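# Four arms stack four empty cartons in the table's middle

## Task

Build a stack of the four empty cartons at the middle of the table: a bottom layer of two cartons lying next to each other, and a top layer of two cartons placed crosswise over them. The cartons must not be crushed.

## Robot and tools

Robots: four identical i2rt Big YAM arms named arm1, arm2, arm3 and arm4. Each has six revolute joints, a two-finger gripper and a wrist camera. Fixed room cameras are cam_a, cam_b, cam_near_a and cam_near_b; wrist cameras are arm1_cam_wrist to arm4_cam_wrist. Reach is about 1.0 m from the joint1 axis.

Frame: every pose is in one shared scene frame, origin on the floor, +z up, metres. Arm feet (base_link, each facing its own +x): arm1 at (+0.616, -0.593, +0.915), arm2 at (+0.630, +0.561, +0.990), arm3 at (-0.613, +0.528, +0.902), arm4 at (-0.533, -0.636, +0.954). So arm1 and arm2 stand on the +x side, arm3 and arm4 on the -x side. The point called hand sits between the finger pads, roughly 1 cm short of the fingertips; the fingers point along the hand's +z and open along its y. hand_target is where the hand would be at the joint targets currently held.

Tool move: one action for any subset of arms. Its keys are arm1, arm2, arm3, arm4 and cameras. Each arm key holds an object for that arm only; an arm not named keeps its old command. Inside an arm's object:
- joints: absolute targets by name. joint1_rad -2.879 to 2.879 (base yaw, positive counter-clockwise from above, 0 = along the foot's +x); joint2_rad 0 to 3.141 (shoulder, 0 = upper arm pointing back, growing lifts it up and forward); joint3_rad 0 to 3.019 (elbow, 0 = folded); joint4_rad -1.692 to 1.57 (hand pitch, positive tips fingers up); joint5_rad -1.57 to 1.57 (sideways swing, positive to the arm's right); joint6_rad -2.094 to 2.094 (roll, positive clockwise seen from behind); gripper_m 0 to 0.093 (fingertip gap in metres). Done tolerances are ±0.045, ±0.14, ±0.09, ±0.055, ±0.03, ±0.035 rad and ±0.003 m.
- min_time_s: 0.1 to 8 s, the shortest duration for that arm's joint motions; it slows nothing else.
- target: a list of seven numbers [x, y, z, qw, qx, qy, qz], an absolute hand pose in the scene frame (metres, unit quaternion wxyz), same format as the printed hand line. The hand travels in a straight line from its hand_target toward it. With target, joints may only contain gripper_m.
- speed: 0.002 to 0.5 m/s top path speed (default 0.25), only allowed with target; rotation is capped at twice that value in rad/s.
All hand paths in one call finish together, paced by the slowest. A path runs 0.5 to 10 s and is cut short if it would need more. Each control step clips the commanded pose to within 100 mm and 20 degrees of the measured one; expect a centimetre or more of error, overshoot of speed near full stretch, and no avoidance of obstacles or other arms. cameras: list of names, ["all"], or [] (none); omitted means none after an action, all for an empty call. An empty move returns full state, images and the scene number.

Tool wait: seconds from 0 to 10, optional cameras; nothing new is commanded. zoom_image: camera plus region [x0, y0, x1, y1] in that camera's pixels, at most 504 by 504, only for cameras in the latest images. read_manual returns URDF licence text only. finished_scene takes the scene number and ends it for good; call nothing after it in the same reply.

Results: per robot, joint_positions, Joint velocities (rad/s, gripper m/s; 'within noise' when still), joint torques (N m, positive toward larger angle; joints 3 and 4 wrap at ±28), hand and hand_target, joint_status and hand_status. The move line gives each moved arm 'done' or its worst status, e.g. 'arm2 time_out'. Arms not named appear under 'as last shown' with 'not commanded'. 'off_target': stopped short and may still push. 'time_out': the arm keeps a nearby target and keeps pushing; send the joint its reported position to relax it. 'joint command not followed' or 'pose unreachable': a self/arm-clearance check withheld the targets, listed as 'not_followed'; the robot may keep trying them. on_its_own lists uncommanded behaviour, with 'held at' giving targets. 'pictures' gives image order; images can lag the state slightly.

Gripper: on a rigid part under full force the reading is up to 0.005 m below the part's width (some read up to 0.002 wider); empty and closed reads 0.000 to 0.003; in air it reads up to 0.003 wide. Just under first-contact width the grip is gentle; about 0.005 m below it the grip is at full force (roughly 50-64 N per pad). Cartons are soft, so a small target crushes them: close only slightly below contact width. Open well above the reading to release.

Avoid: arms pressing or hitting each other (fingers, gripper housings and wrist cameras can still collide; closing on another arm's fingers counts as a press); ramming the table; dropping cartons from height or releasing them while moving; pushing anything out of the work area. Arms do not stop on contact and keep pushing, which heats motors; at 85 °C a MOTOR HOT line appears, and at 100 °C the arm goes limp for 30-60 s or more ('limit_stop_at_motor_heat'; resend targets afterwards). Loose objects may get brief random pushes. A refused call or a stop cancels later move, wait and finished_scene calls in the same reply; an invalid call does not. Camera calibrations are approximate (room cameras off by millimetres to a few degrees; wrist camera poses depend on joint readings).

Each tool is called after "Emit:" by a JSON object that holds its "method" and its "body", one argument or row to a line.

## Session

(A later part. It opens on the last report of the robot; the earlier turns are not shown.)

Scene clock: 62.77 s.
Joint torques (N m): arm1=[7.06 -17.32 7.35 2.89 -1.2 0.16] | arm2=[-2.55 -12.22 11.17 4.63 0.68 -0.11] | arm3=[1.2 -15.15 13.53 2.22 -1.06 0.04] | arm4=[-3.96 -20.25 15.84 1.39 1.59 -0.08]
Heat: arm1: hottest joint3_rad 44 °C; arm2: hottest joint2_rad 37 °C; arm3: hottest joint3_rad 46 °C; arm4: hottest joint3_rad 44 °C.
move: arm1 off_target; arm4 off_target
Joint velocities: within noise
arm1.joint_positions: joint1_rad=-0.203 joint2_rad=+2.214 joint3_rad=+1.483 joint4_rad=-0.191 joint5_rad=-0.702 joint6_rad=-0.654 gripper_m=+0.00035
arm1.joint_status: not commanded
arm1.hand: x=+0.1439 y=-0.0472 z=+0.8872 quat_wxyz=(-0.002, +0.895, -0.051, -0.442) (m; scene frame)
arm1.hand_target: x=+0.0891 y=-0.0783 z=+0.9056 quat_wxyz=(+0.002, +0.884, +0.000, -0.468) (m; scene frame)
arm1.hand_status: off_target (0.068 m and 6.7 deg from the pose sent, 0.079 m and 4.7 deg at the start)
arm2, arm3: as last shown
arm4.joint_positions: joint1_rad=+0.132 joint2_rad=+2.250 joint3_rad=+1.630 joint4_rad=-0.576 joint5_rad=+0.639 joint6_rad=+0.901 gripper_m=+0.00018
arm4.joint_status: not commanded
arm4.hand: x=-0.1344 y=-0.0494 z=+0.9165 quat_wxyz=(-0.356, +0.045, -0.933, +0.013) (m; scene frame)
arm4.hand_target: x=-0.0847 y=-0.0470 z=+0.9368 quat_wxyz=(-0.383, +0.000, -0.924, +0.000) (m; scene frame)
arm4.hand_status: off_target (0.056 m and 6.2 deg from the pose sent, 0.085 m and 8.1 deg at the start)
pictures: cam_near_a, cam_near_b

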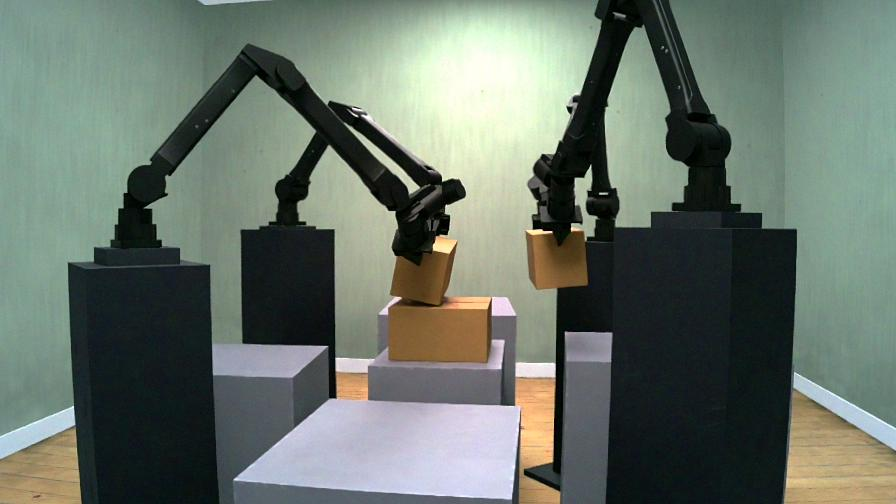

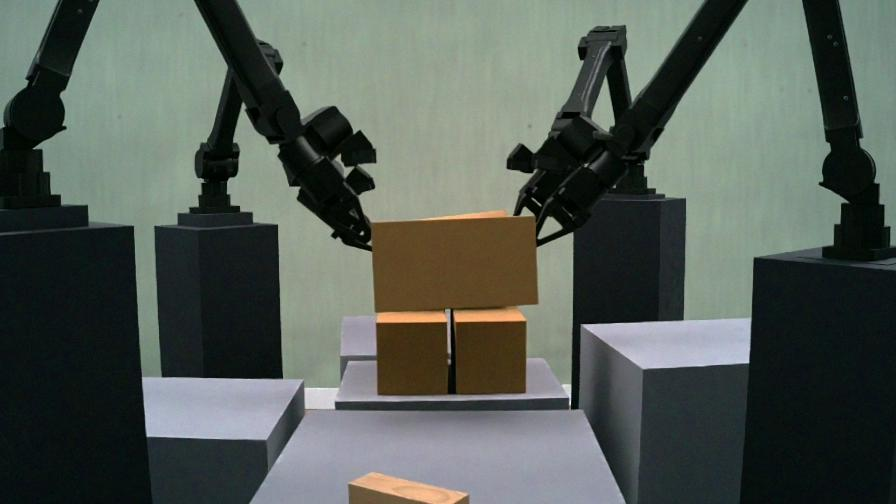

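Emit:
{"method": "move", "body": {
  "arm1": {"target":[0.085,-0.095,0.872,0,0.884,0,-0.468],"speed":0.04},
  "arm4": {"target":[-0.080,-0.062,0.880,-0.3827,0,-0.9239,0],"speed":0.04},
  "cameras": ["cam_near_a","cam_near_b"]
}}

Scene clock: 65.70 s.
Joint torques (N m): arm1=[7.3 -15.62 6.87 2.95 -0.71 0.15] | arm2=[-3.02 -12.45 11.25 4.48 0.7 -0.1] | arm3=[1.2 -15.15 13.52 2.21 -1.07 0.04] | arm4=[-5.42 -18.55 9.21 1.83 1.58 -0.24]
Heat: arm1: hottest joint3_rad 44 °C; arm2: hottest joint2_rad 37 °C; arm3: hottest joint3_rad 46 °C; arm4: hottest joint3_rad 44 °C.
move: arm1 off_target; arm4 off_target
Joint velocities: within noise
arm1.joint_positions: joint1_rad=-0.186 joint2_rad=+2.223 joint3_rad=+1.422 joint4_rad=-0.087 joint5_rad=-0.703 joint6_rad=-0.635 gripper_m=+0.00035
arm1.joint_status: not commanded
arm1.hand: x=+0.1404 y=-0.0645 z=+0.8696 quat_wxyz=(-0.006, +0.891, -0.046, -0.451) (m; scene frame)
arm1.hand_target: x=+0.0892 y=-0.0981 z=+0.8732 quat_wxyz=(+0.001, +0.884, +0.000, -0.468) (m; scene frame)
arm1.hand_status: off_target (0.063 m and 5.7 deg from the pose sent, 0.077 m and 6.7 deg at the start)
arm2, arm3: as last shown
arm4.joint_positions: joint1_rad=+0.143 joint2_rad=+2.277 joint3_rad=+1.630 joint4_rad=-0.448 joint5_rad=+0.631 joint6_rad=+0.901 gripper_m=+0.00018
arm4.joint_status: not commanded
arm4.hand: x=-0.1335 y=-0.0257 z=+0.9085 quat_wxyz=(-0.375, +0.035, -0.926, -0.033) (m; scene frame)
arm4.hand_target: x=-0.0852 y=-0.0653 z=+0.8816 quat_wxyz=(-0.382, +0.000, -0.924, +0.000) (m; scene frame)
arm4.hand_status: off_target (0.071 m and 5.5 deg from the pose sent, 0.067 m and 6.2 deg at the start)
pictures: cam_near_a, cam_near_b

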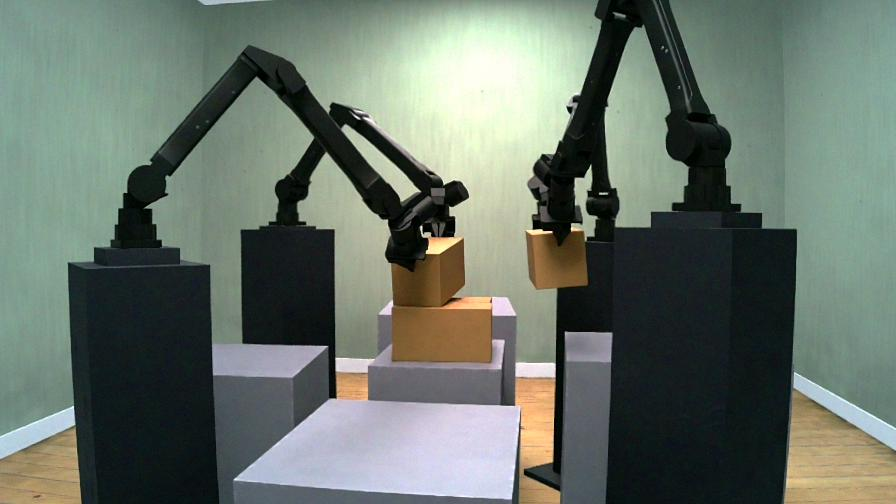

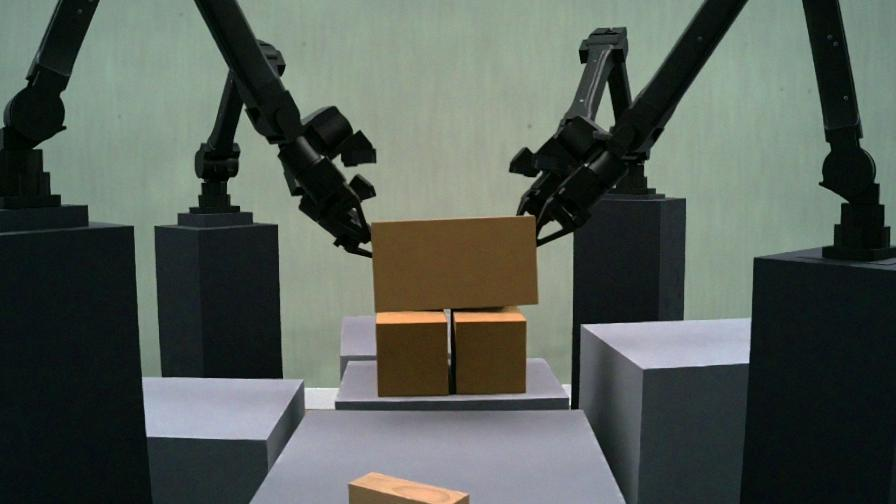

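Emit:
{"method": "move", "body": {
  "arm1": {"target":[0.087,-0.090,0.875,0,0.884,0,-0.468],"speed":0.05},
  "arm4": {"target":[-0.082,-0.088,0.858,-0.3827,0,-0.9239,0],"speed":0.05},
  "cameras": ["cam_near_a","cam_near_b"]
}}

Scene clock: 67.77 s.
Joint torques (N m): arm1=[6.18 -15.56 7.99 2.24 -0.75 0.1] | arm2=[-2.67 -12.69 11.32 4.55 0.66 -0.11] | arm3=[1.2 -15.27 13.52 2.21 -1.06 0.04] | arm4=[-6.65 -19.6 8.12 1.99 1.4 -0.24]
Heat: arm1: hottest joint3_rad 44 °C; arm2: hottest joint2_rad 38 °C; arm3: hottest joint3_rad 47 °C; arm4: hottest joint3_rad 44 °C.
move: arm1 off_target; arm4 off_target
Joint velocities: within noise
arm1.joint_positions: joint1_rad=-0.181 joint2_rad=+2.223 joint3_rad=+1.418 joint4_rad=-0.082 joint5_rad=-0.705 joint6_rad=-0.635 gripper_m=+0.00035
arm1.joint_status: not commanded
arm1.hand: x=+0.1377 y=-0.0682 z=+0.8691 quat_wxyz=(-0.004, +0.891, -0.043, -0.452) (m; scene frame)
arm1.hand_target: x=+0.0903 y=-0.0929 z=+0.8761 quat_wxyz=(+0.000, +0.884, +0.000, -0.468) (m; scene frame)
arm1.hand_status: off_target (0.055 m and 5.3 deg from the pose sent, 0.060 m and 5.7 deg at the start)
arm2, arm3: as last shown
arm4.joint_positions: joint1_rad=+0.143 joint2_rad=+2.291 joint3_rad=+1.540 joint4_rad=-0.354 joint5_rad=+0.630 joint6_rad=+0.887 gripper_m=+0.00018
arm4.joint_status: not commanded
arm4.hand: x=-0.1435 y=-0.0475 z=+0.8729 quat_wxyz=(-0.373, +0.042, -0.927, -0.026) (m; scene frame)
arm4.hand_target: x=-0.0875 y=-0.0908 z=+0.8593 quat_wxyz=(-0.382, +0.000, -0.924, +0.001) (m; scene frame)
arm4.hand_status: off_target (0.075 m and 5.8 deg from the pose sent, 0.095 m and 5.5 deg at the start)
pictures: cam_near_a, cam_near_b

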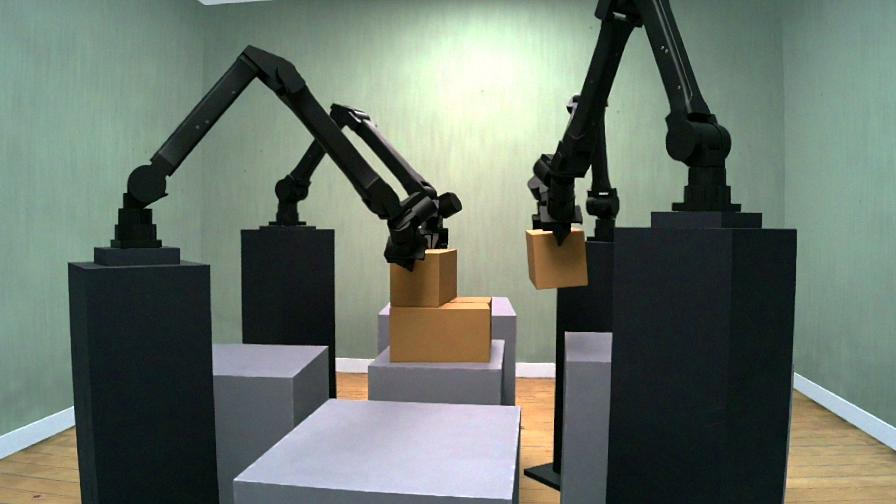

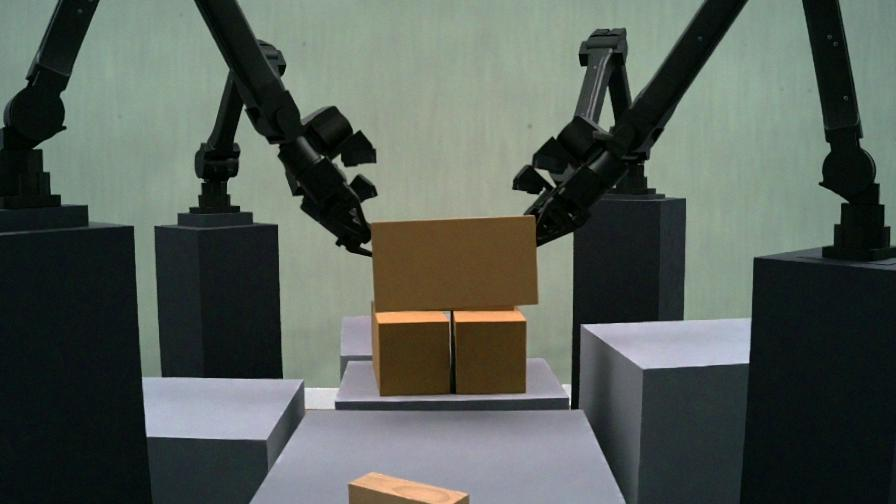

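Emit:
{"method": "zoom_image", "body": {
  "camera": "cam_near_a",
  "region": [340, 180, 540, 390]
}}

Emit:
{"method": "zoom_image", "body": {
  "camera": "cam_b",
  "region": [360, 190, 540, 350]
}}

Emit:
{"method": "zoom_image", "body": {
  "camera": "cam_near_b",
  "region": [330, 180, 580, 420]
}}

Scaled by 2.400 from the camera's 896x504 image, which has a finer 1280x720 frame.

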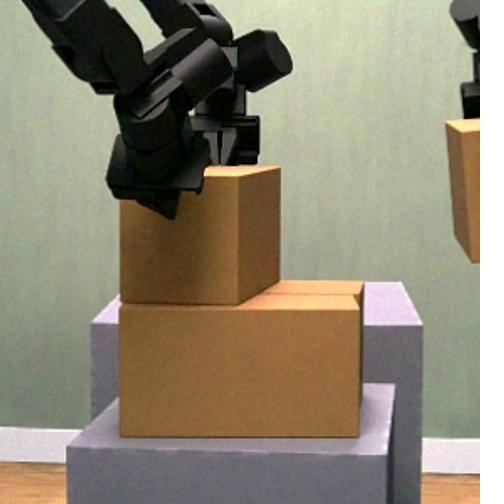

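This scene's latest camera images include none from cam_b. They are from: cam_near_a, cam_near_b. cam_b's image comes with the result of a call that names it in "cameras".

Scaled by 2.016 from the camera's 896x504 image, which has a finer 1280x720 frame.

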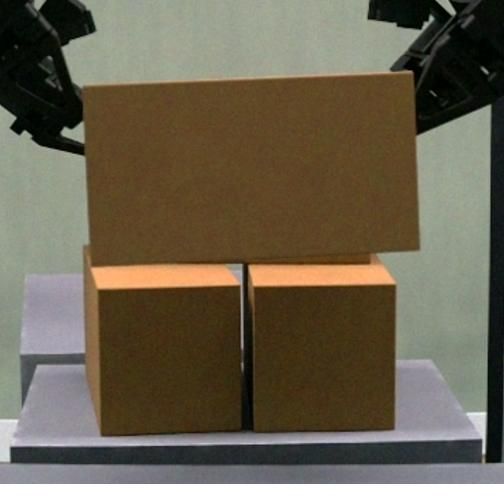

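Emit:
{"method": "move", "body": {
  "arm4": {"target":[-0.085,-0.100,0.832,-0.3827,0,-0.9239,0],"speed":0.05},
  "cameras": ["cam_near_a","cam_near_b","cam_b"]
}}

Emit:
{"method": "zoom_image", "body": {
  "camera": "cam_near_a",
  "region": [340, 180, 540, 390]
}}

Emit:
{"method": "zoom_image", "body": {
  "camera": "cam_b",
  "region": [360, 190, 540, 350]
}}

Scene clock: 70.17 s.
Joint torques (N m): arm1=[6.24 -15.5 8.01 2.24 -0.74 0.1] | arm2=[-2.96 -12.22 11.38 4.67 0.64 -0.11] | arm3=[1.26 -15.15 13.5 2.19 -1.06 0.04] | arm4=[-6.71 -17.49 7.05 1.76 1.17 -0.29]
Heat: arm1: hottest joint3_rad 44 °C; arm2: hottest joint2_rad 38 °C; arm3: hottest joint3_rad 47 °C; arm4: hottest joint3_rad 44 °C.
move: arm4 off_target
Joint velocities: within noise
arm1, arm2, arm3: as last shown
arm1.hand: x=+0.1376 y=-0.0682 z=+0.8691 quat_wxyz=(-0.004, +0.891, -0.043, -0.453) (m; scene frame)
arm1.hand_target: x=+0.0903 y=-0.0929 z=+0.8762 quat_wxyz=(+0.000, +0.884, +0.000, -0.468) (m; scene frame)
arm4.joint_positions: joint1_rad=+0.143 joint2_rad=+2.291 joint3_rad=+1.506 joint4_rad=-0.278 joint5_rad=+0.633 joint6_rad=+0.883 gripper_m=+0.00018
arm4.joint_status: not commanded
arm4.hand: x=-0.1436 y=-0.0484 z=+0.8682 quat_wxyz=(-0.383, +0.037, -0.922, -0.042) (m; scene frame)
arm4.hand_target: x=-0.0925 y=-0.1030 z=+0.8346 quat_wxyz=(-0.381, +0.000, -0.924, +0.000) (m; scene frame)
arm4.hand_status: off_target (0.086 m and 6.4 deg from the pose sent, 0.089 m and 5.8 deg at the start)
pictures: cam_b, cam_near_a, cam_near_b

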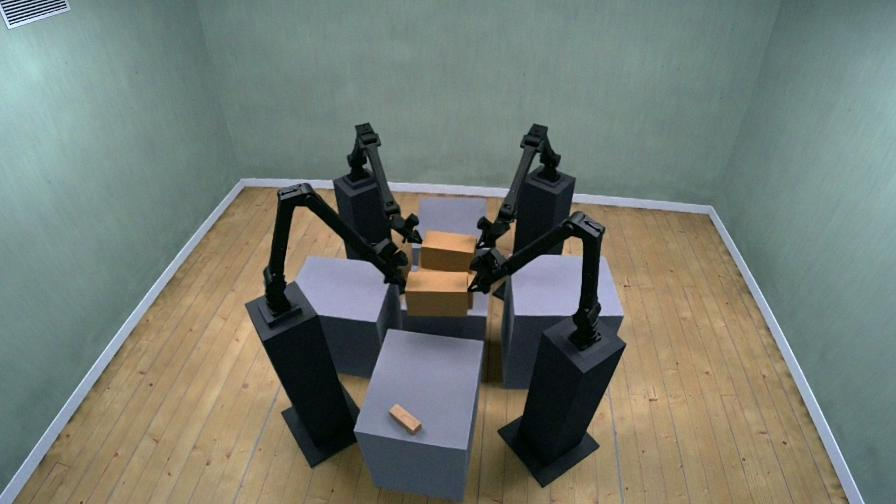

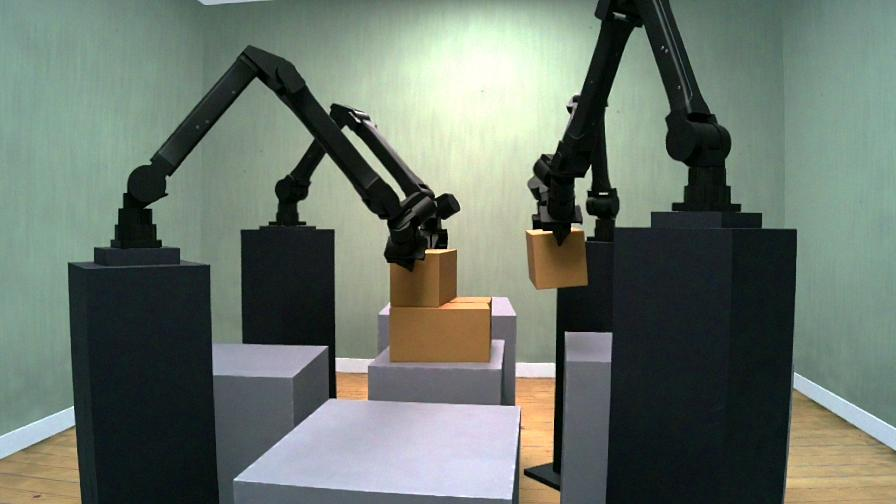

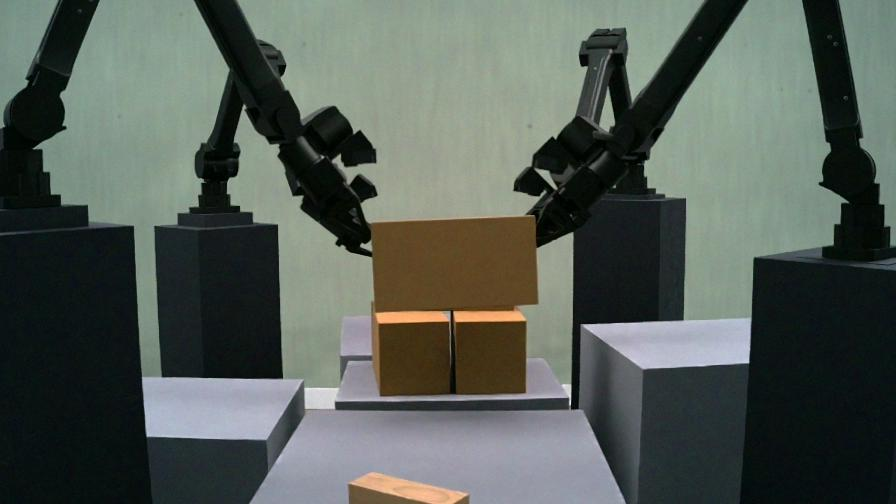

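Scaled by 2.400 from the camera's 896x504 image, which has a finer 1280x720 frame.

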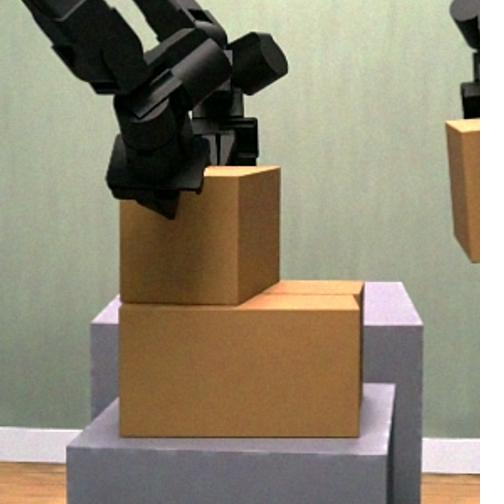

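Scaled by 2.800 from the camera's 896x504 image, which has a finer 1280x720 frame.

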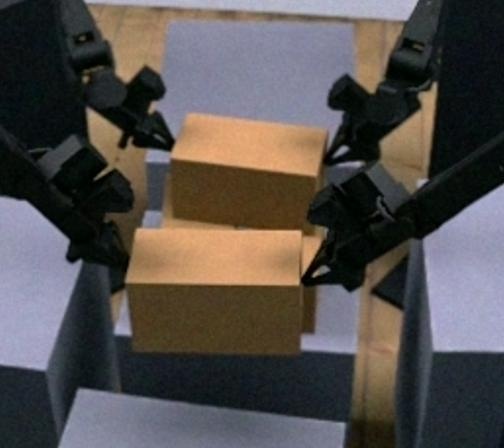

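Emit:
{"method": "move", "body": {
  "arm1": {"target":[0.138,-0.068,0.880,0,0.884,0,-0.468],"speed":0.06},
  "arm4": {"target":[-0.144,-0.048,0.880,-0.3827,0,-0.9239,0],"speed":0.06}
}}

Emit:
{"method": "move", "body": {
  "arm1": {"target":[0.25,-0.068,0.905,0,0.884,0,-0.468],"speed":0.1},
  "arm4": {"target":[-0.25,-0.048,0.905,-0.3827,0,-0.9239,0],"speed":0.1},
  "cameras": ["cam_near_a","cam_near_b"]
}}

Scene clock: 74.40 s.
Joint torques (N m): arm1=[-0.97 -17.03 6.91 0.85 -0.54 0.04] | arm2=[-3.31 -12.22 11.33 4.46 0.66 -0.09] | arm3=[1.2 -15.27 13.5 2.21 -1.06 0.04] | arm4=[0.56 -20.54 12.67 0.46 0.78 -0.1]
Heat: arm1: hottest joint3_rad 44 °C; arm2: hottest joint2_rad 38 °C; arm3: hottest joint3_rad 49 °C; arm4: hottest joint3_rad 44 °C.
move: arm1 off_target; arm4 off_target
Joint velocities: within noise
arm1.joint_positions: joint1_rad=-0.184 joint2_rad=+2.223 joint3_rad=+1.418 joint4_rad=-0.111 joint5_rad=-0.766 joint6_rad=-0.716 gripper_m=+0.00035
arm1.joint_status: not commanded
arm1.hand: x=+0.1377 y=-0.0782 z=+0.8711 quat_wxyz=(+0.007, +0.886, -0.003, -0.463) (m; scene frame)
arm1.hand_target: x=+0.1382 y=-0.0681 z=+0.8802 quat_wxyz=(+0.000, +0.884, +0.000, -0.468) (m; scene frame)
arm1.hand_status: off_target (0.014 m and 1.1 deg from the pose sent, 0.011 m and 5.3 deg at the start)
arm2, arm3: as last shown
arm4.joint_positions: joint1_rad=+0.149 joint2_rad=+2.291 joint3_rad=+1.546 joint4_rad=-0.469 joint5_rad=+0.694 joint6_rad=+0.994 gripper_m=+0.00018
arm4.joint_status: not commanded
arm4.hand: x=-0.1486 y=-0.0688 z=+0.8716 quat_wxyz=(-0.374, +0.007, -0.927, +0.015) (m; scene frame)
arm4.hand_target: x=-0.1447 y=-0.0490 z=+0.8805 quat_wxyz=(-0.383, +0.000, -0.924, +0.000) (m; scene frame)
arm4.hand_status: off_target (0.023 m and 2.1 deg from the pose sent, 0.012 m and 6.4 deg at the start)
pictures: none

Scene clock: 76.40 s.
Joint torques (N m): arm1=[-1.08 -17.38 4.78 0.54 -0.53 0.04] | arm2=[-3.37 -12.51 11.29 4.45 0.65 -0.1] | arm3=[1.26 -15.27 13.5 2.22 -1.06 0.04] | arm4=[0.56 -21.42 6.94 0.28 0.69 -0.09]
Heat: arm1: hottest joint3_rad 43 °C; arm2: hottest joint2_rad 38 °C; arm3: hottest joint3_rad 49 °C; arm4: hottest joint3_rad 44 °C.
move: arm1 off_target; arm4 done
Joint velocities: within noise
arm1.joint_positions: joint1_rad=-0.349 joint2_rad=+2.113 joint3_rad=+1.291 joint4_rad=-0.237 joint5_rad=-0.861 joint6_rad=-0.918 gripper_m=+0.00035
arm1.joint_status: not commanded
arm1.hand: x=+0.2443 y=-0.0705 z=+0.8913 quat_wxyz=(+0.007, +0.885, -0.001, -0.465) (m; scene frame)
arm1.hand_target: x=+0.2499 y=-0.0680 z=+0.9046 quat_wxyz=(+0.000, +0.884, +0.000, -0.468) (m; scene frame)
arm1.hand_status: off_target (0.015 m and 0.9 deg from the pose sent, 0.118 m and 1.1 deg at the start)
arm2, arm3: as last shown
arm4.joint_positions: joint1_rad=+0.307 joint2_rad=+2.215 joint3_rad=+1.513 joint4_rad=-0.599 joint5_rad=+0.749 joint6_rad=+1.196 gripper_m=+0.00018
arm4.joint_status: not commanded
arm4.hand: x=-0.2428 y=-0.0433 z=+0.9069 quat_wxyz=(-0.384, -0.003, -0.923, -0.005) (m; scene frame)
arm4.hand_target: x=-0.2499 y=-0.0479 z=+0.9049 quat_wxyz=(-0.383, +0.000, -0.924, +0.000) (m; scene frame)
arm4.hand_status: done (0.009 m and 0.6 deg from the pose sent, 0.109 m and 2.1 deg at the start)
pictures: cam_near_a, cam_near_b

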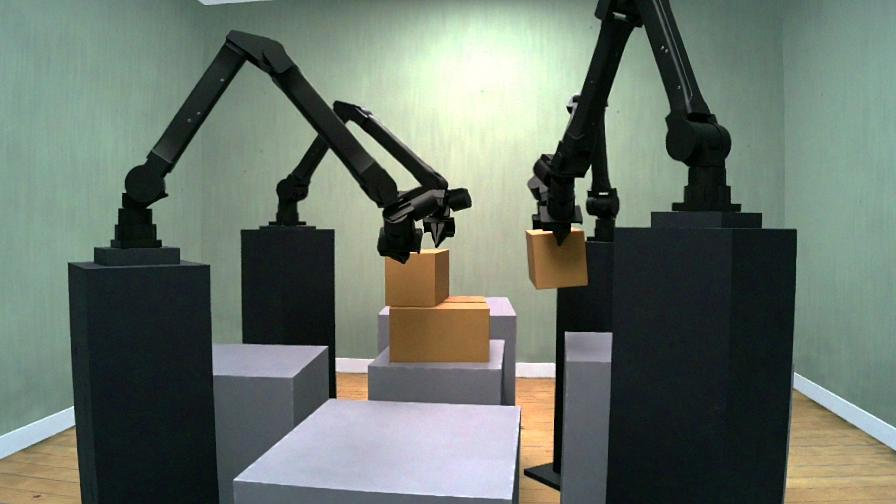

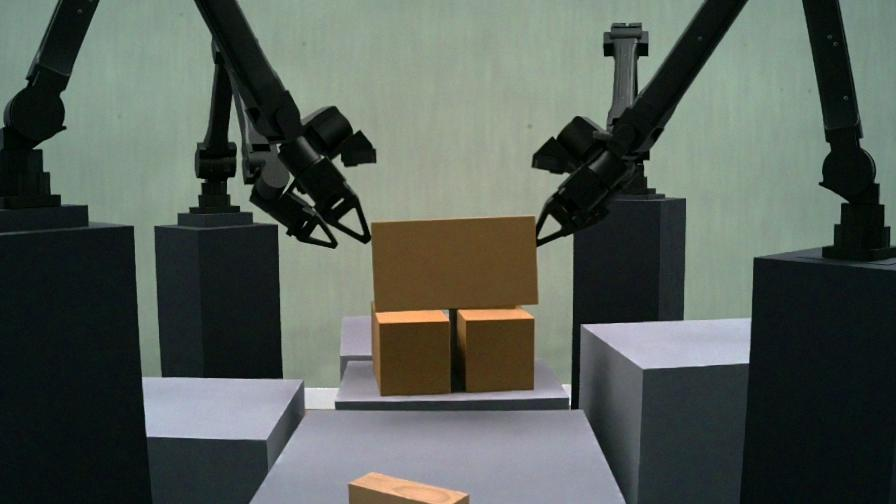

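Emit:
{"method": "zoom_image", "body": {
  "camera": "cam_near_a",
  "region": [340, 180, 540, 390]
}}

Emit:
{"method": "move", "body": {
  "arm1": {"target":[0.30,-0.33,1.05,0,0.884,0,-0.468],"speed":0.25},
  "arm4": {"target":[-0.30,-0.30,1.05,-0.468,0,-0.884,0],"speed":0.25},
  "cameras": ["cam_b","cam_a","cam_near_a","cam_near_b"]
}}

Emit:
{"method": "zoom_image", "body": {
  "camera": "cam_b",
  "region": [360, 190, 540, 350]
}}

Emit:
{"method": "zoom_image", "body": {
  "camera": "cam_a",
  "region": [360, 180, 560, 330]
}}

Emit:
{"method": "zoom_image", "body": {
  "camera": "cam_near_b",
  "region": [330, 180, 580, 420]
}}

Scaled by 2.400 from the camera's 896x504 image, which has a finer 1280x720 frame.

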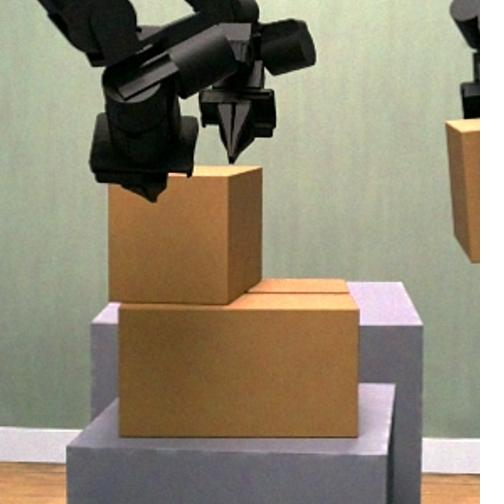

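Scene clock: 79.30 s.
Joint torques (N m): arm1=[1.08 -6.95 5.97 0.79 -0.22 0.15] | arm2=[-2.84 -12.4 11.21 4.62 0.68 -0.12] | arm3=[1.2 -15.15 13.53 2.22 -1.06 0.04] | arm4=[0.79 -9.99 7.04 0.39 0.73 -0.25]
Heat: arm1: hottest joint3_rad 43 °C; arm2: hottest joint2_rad 38 °C; arm3: hottest joint3_rad 50 °C; arm4: hottest joint3_rad 44 °C.
move: arm1 done; arm4 done
Joint velocities: within noise
arm1.joint_positions: joint1_rad=-0.195 joint2_rad=+1.233 joint3_rad=+0.615 joint4_rad=-0.271 joint5_rad=-0.766 joint6_rad=-0.717 gripper_m=+0.00035
arm1.joint_status: not commanded
arm1.hand: x=+0.3013 y=-0.3219 z=+1.0488 quat_wxyz=(-0.005, +0.883, -0.002, -0.469) (m; scene frame)
arm1.hand_target: x=+0.3001 y=-0.3298 z=+1.0498 quat_wxyz=(+0.000, +0.884, +0.000, -0.468) (m; scene frame)
arm1.hand_status: done (0.008 m and 0.6 deg from the pose sent, 0.309 m and 0.9 deg at the start)
arm2.joint_positions: joint1_rad=-0.176 joint2_rad=+1.964 joint3_rad=+0.903 joint4_rad=+0.062 joint5_rad=+0.363 joint6_rad=+0.413 gripper_m=+0.00036
arm2.joint_status: not commanded
arm2.hand: x=+0.1405 y=+0.3133 z=+0.9165 quat_wxyz=(+0.019, -0.943, -0.029, +0.330) (m; scene frame)
arm2.hand_target: x=+0.0921 y=+0.3129 z=+0.9482 quat_wxyz=(+0.001, -0.924, +0.000, +0.383) (m; scene frame)
arm2.hand_status: not commanded
arm3.joint_positions: joint1_rad=+0.356 joint2_rad=+1.719 joint3_rad=+0.820 joint4_rad=+0.065 joint5_rad=-0.416 joint6_rad=-0.321 gripper_m=+0.00059
arm3.joint_status: not commanded
arm3.hand: x=-0.1167 y=+0.3061 z=+0.9256 quat_wxyz=(-0.402, -0.031, -0.915, -0.028) (m; scene frame)
arm3.hand_target: x=-0.0683 y=+0.2873 z=+0.9940 quat_wxyz=(-0.468, +0.000, -0.884, +0.000) (m; scene frame)
arm3.hand_status: not commanded
arm4.joint_positions: joint1_rad=+0.310 joint2_rad=+1.432 joint3_rad=+0.724 joint4_rad=-0.486 joint5_rad=+0.925 joint6_rad=+1.142 gripper_m=+0.00018
arm4.joint_status: not commanded
arm4.hand: x=-0.2936 y=-0.2952 z=+1.0548 quat_wxyz=(-0.470, -0.014, -0.883, -0.008) (m; scene frame)
arm4.hand_target: x=-0.2997 y=-0.3000 z=+1.0501 quat_wxyz=(-0.468, +0.000, -0.884, +0.000) (m; scene frame)
arm4.hand_status: done (0.009 m and 1.8 deg from the pose sent, 0.299 m and 10.6 deg at the start)
pictures: cam_a, cam_b, cam_near_a, cam_near_b

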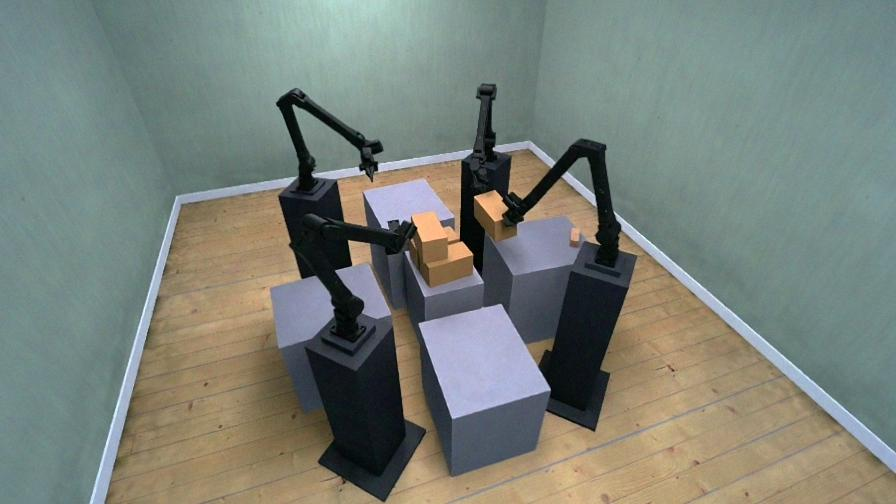

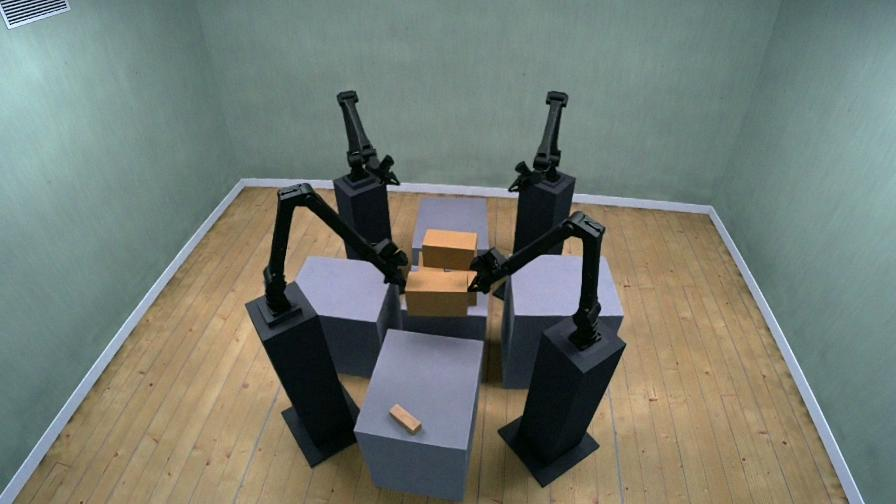

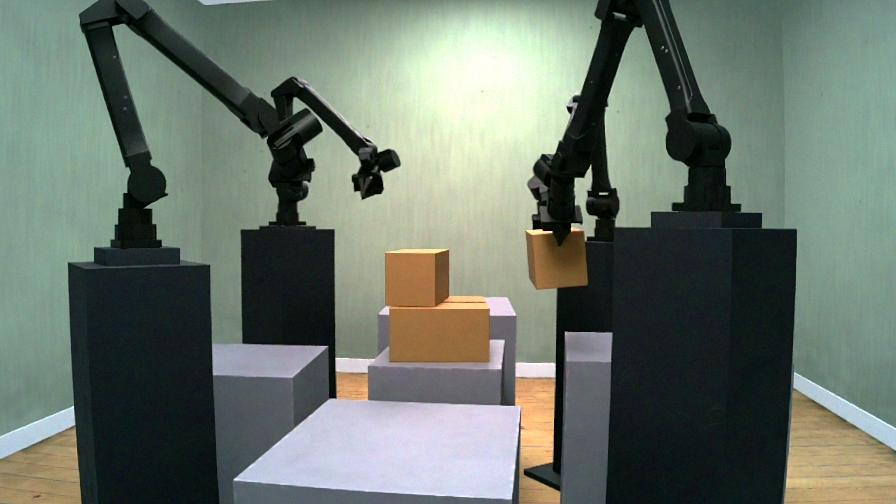

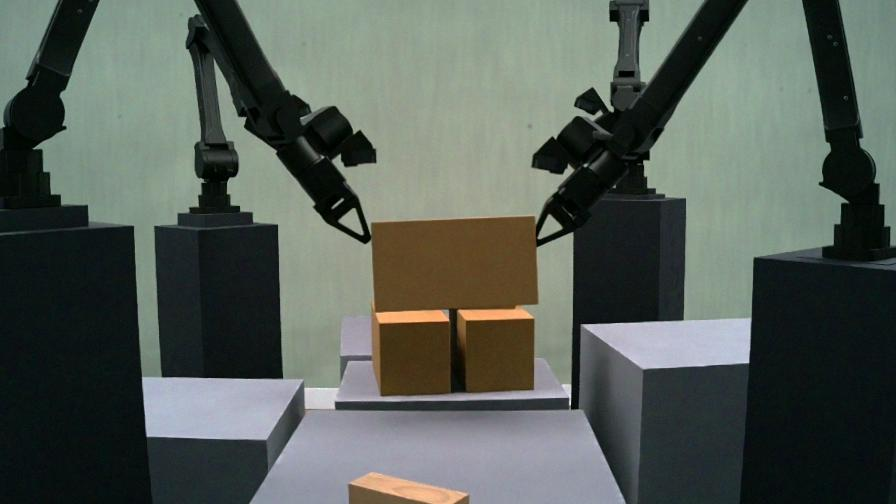

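Scaled by 2.800 from the camera's 896x504 image, which has a finer 1280x720 frame.

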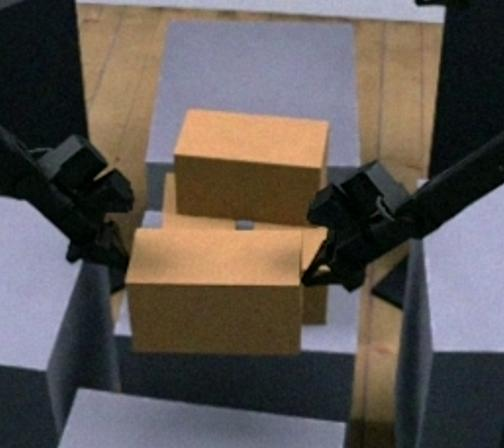

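Scaled by 2.520 from the camera's 896x504 image, which has a finer 1280x720 frame.

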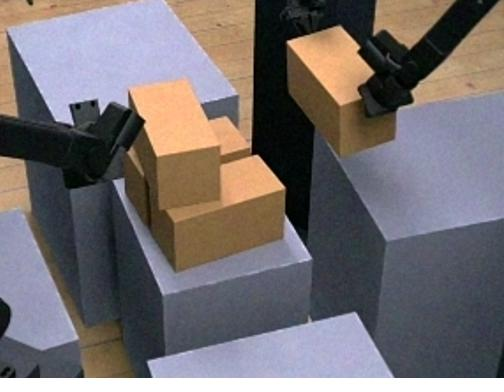

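Scaled by 2.016 from the camera's 896x504 image, which has a finer 1280x720 frame.

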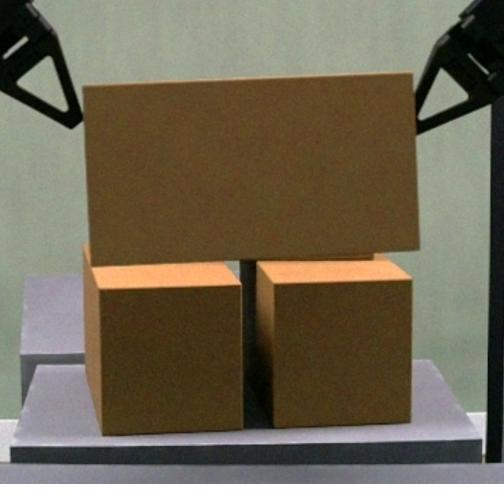

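Emit:
{"method": "move", "body": {
  "arm1": {"target":[0.26,-0.06,0.78,0,0.884,0,-0.468],"speed":0.2,"joints":{"gripper_m":0.09}}
}}

Emit:
{"method": "move", "body": {
  "arm1": {"target":[0.21,-0.06,0.672,0,0.884,0,-0.468],"speed":0.12},
  "cameras": ["arm1_cam_wrist","cam_near_a","cam_near_b"]
}}

Scene clock: 88.77 s.
Joint torques (N m): arm1=[-1.26 -14.33 6.57 0.51 -0.54 0.04] | arm2=[-2.78 -12.22 11.19 4.42 0.68 -0.14] | arm3=[1.32 -15.21 13.5 2.21 -1.06 0.05] | arm4=[0.85 -9.76 7.09 0.39 0.74 -0.25]
Heat: arm1: hottest joint3_rad 43 °C; arm2: hottest joint2_rad 39 °C; arm3: hottest joint3_rad 52 °C; arm4: hottest joint3_rad 44 °C.
move: arm1 off_target
Joint velocities: within noise
arm1.joint_positions: joint1_rad=-0.369 joint2_rad=+2.327 joint3_rad=+1.298 joint4_rad=-0.046 joint5_rad=-0.872 joint6_rad=-0.947 gripper_m=+0.08991
arm1.joint_status: all done
arm1.hand: x=+0.2579 y=-0.0737 z=+0.7831 quat_wxyz=(+0.005, +0.885, +0.001, -0.466) (m; scene frame)
arm1.hand_target: x=+0.2602 y=-0.0604 z=+0.7804 quat_wxyz=(+0.000, +0.884, +0.000, -0.468) (m; scene frame)
arm1.hand_status: off_target (0.014 m and 0.6 deg from the pose sent, 0.378 m and 0.6 deg at the start)
arm2, arm3, arm4: as last shown
pictures: none

Scene clock: 90.70 s.
Joint torques (N m): arm1=[0.91 -15.44 5.76 1.63 -0.29 0.16] | arm2=[-2.67 -12.63 11.18 4.52 0.67 -0.11] | arm3=[1.2 -15.21 13.5 2.19 -1.06 0.05] | arm4=[0.85 -9.7 6.99 0.42 0.73 -0.26]
Heat: arm1: hottest joint3_rad 43 °C; arm2: hottest joint2_rad 39 °C; arm3: hottest joint3_rad 52 °C; arm4: hottest joint3_rad 44 °C.
move: arm1 off_target
Joint velocities: within noise
arm1.joint_positions: joint1_rad=-0.315 joint2_rad=+2.600 joint3_rad=+1.476 joint4_rad=+0.100 joint5_rad=-0.839 joint6_rad=-0.859 gripper_m=+0.08991
arm1.joint_status: not commanded
arm1.hand: x=+0.2213 y=-0.0664 z=+0.6747 quat_wxyz=(+0.008, +0.886, -0.008, -0.463) (m; scene frame)
arm1.hand_target: x=+0.2102 y=-0.0605 z=+0.6724 quat_wxyz=(+0.000, +0.884, +0.000, -0.468) (m; scene frame)
arm1.hand_status: off_target (0.013 m and 1.5 deg from the pose sent, 0.122 m and 0.6 deg at the start)
arm2, arm3, arm4: as last shown
pictures: arm1_cam_wrist, cam_near_a, cam_near_b
camera_calibration:
arm1_cam_wrist: T_world_to_cam=[[-0.00453611, 0.999875, -0.015175, 0.0771923], [0.939777, -0.000923818, -0.341788, 0.0259866], [-0.341759, -0.0158115, -0.939655, 0.833092], [0, 0, 0, 1]] pos_world=[0.260645, -0.0639862, 0.792872]

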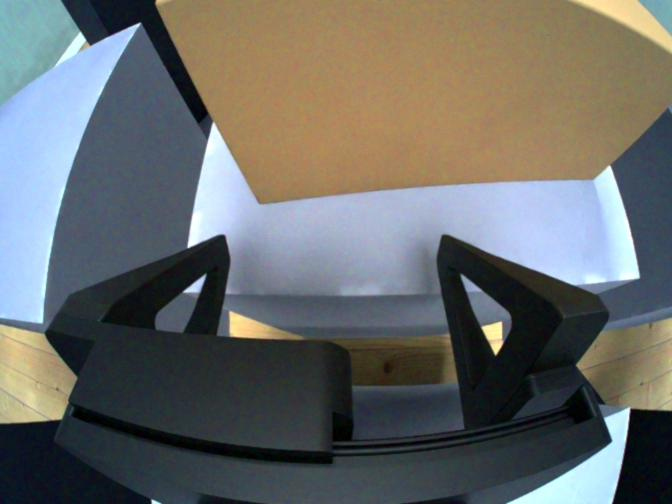

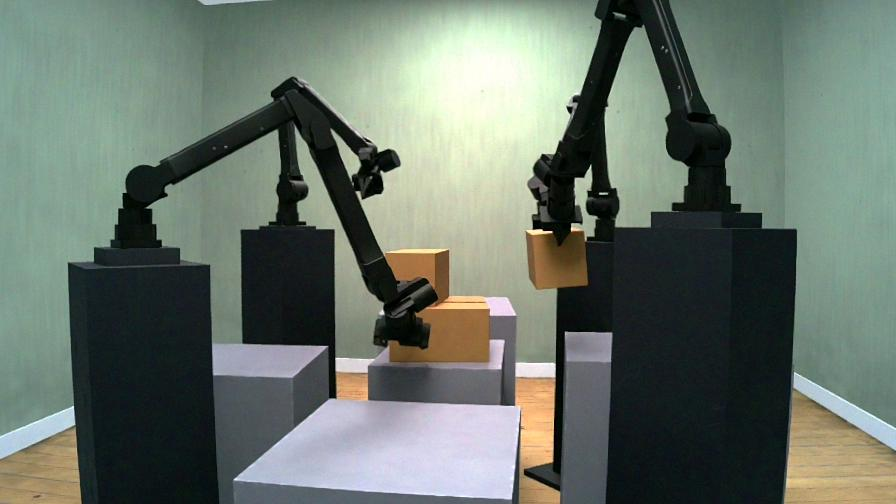

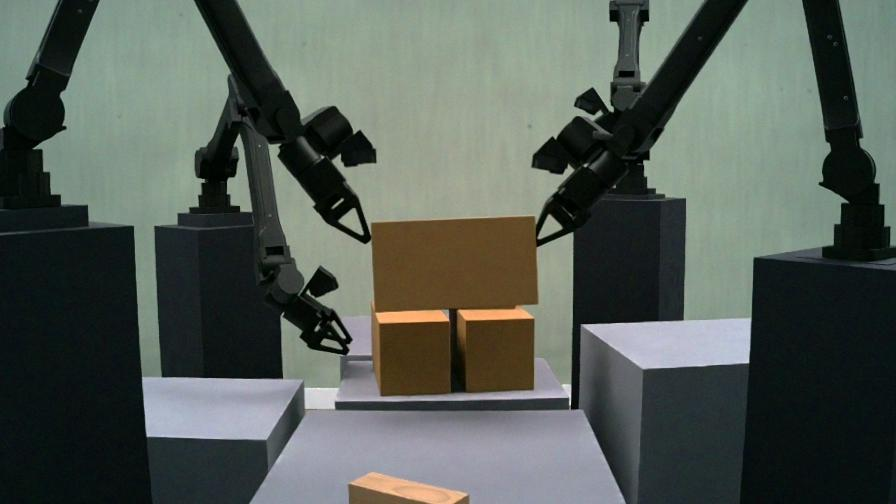

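Emit:
{"method": "move", "body": {
  "arm1": {"target":[0.128,-0.052,0.675,0,0.884,0,-0.468],"speed":0.06},
  "cameras": ["arm1_cam_wrist","cam_near_a","cam_near_b"]
}}

Scene clock: 95.23 s.
Joint torques (N m): arm1=[1.44 -16.26 6.99 1.11 -0.27 0.17] | arm2=[-2.96 -12.51 11.33 4.53 0.63 -0.11] | arm3=[1.2 -15.27 13.52 2.22 -1.06 0.04] | arm4=[0.85 -9.82 6.98 0.4 0.74 -0.25]
Heat: arm1: hottest joint3_rad 43 °C; arm2: hottest joint2_rad 39 °C; arm3: hottest joint3_rad 53 °C; arm4: hottest joint3_rad 44 °C.
move: arm1 off_target
Joint velocities: within noise
arm1.joint_positions: joint1_rad=-0.208 joint2_rad=+2.651 joint3_rad=+1.628 joint4_rad=+0.107 joint5_rad=-0.774 joint6_rad=-0.732 gripper_m=+0.08991
arm1.joint_status: not commanded
arm1.hand: x=+0.1412 y=-0.0543 z=+0.6801 quat_wxyz=(+0.001, +0.885, -0.005, -0.465) (m; scene frame)
arm1.hand_target: x=+0.1284 y=-0.0527 z=+0.6754 quat_wxyz=(+0.000, +0.884, +0.000, -0.468) (m; scene frame)
arm1.hand_status: off_target (0.014 m and 0.7 deg from the pose sent, 0.094 m and 1.5 deg at the start)
arm2, arm3, arm4: as last shown
pictures: arm1_cam_wrist, cam_near_a, cam_near_b
camera_calibration:
arm1_cam_wrist: T_world_to_cam=[[-0.00198967, 0.999998, 0.000695959, 0.0536698], [0.938261, 0.00210759, -0.345922, 0.106414], [-0.345922, -0.00003528, -0.938263, 0.811383], [0, 0, 0, 1]] pos_world=[0.180938, -0.0538654, 0.798065]

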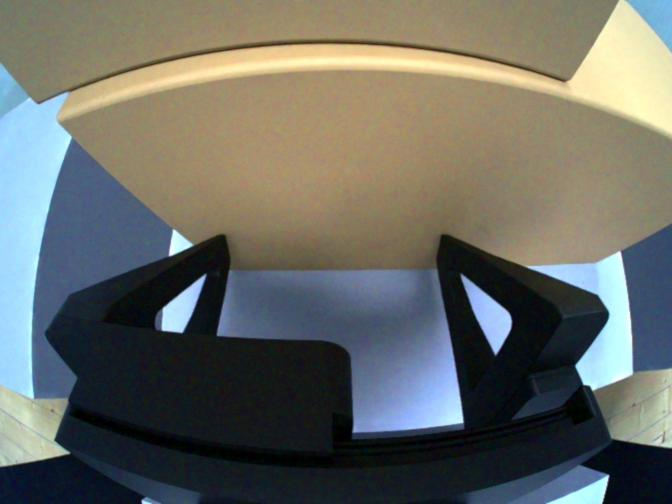

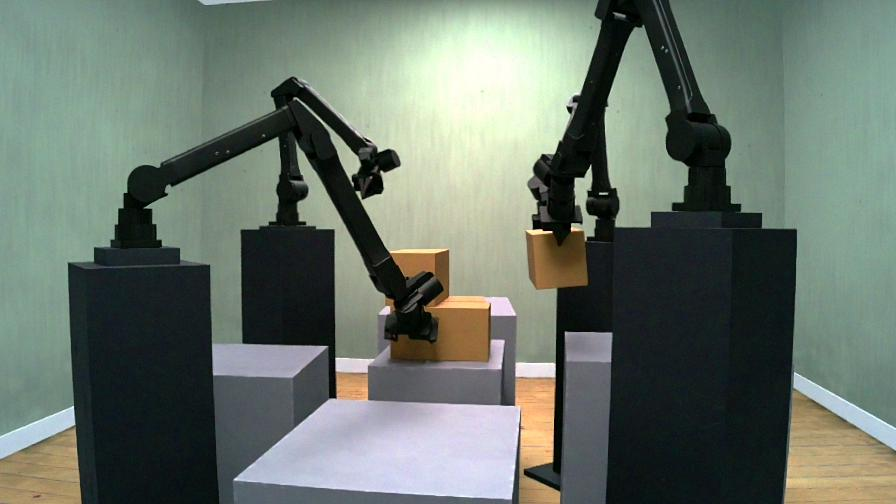

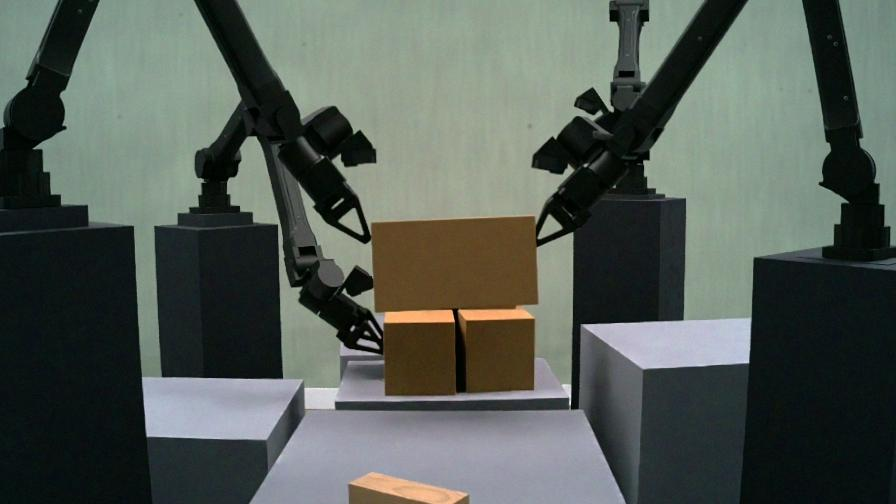

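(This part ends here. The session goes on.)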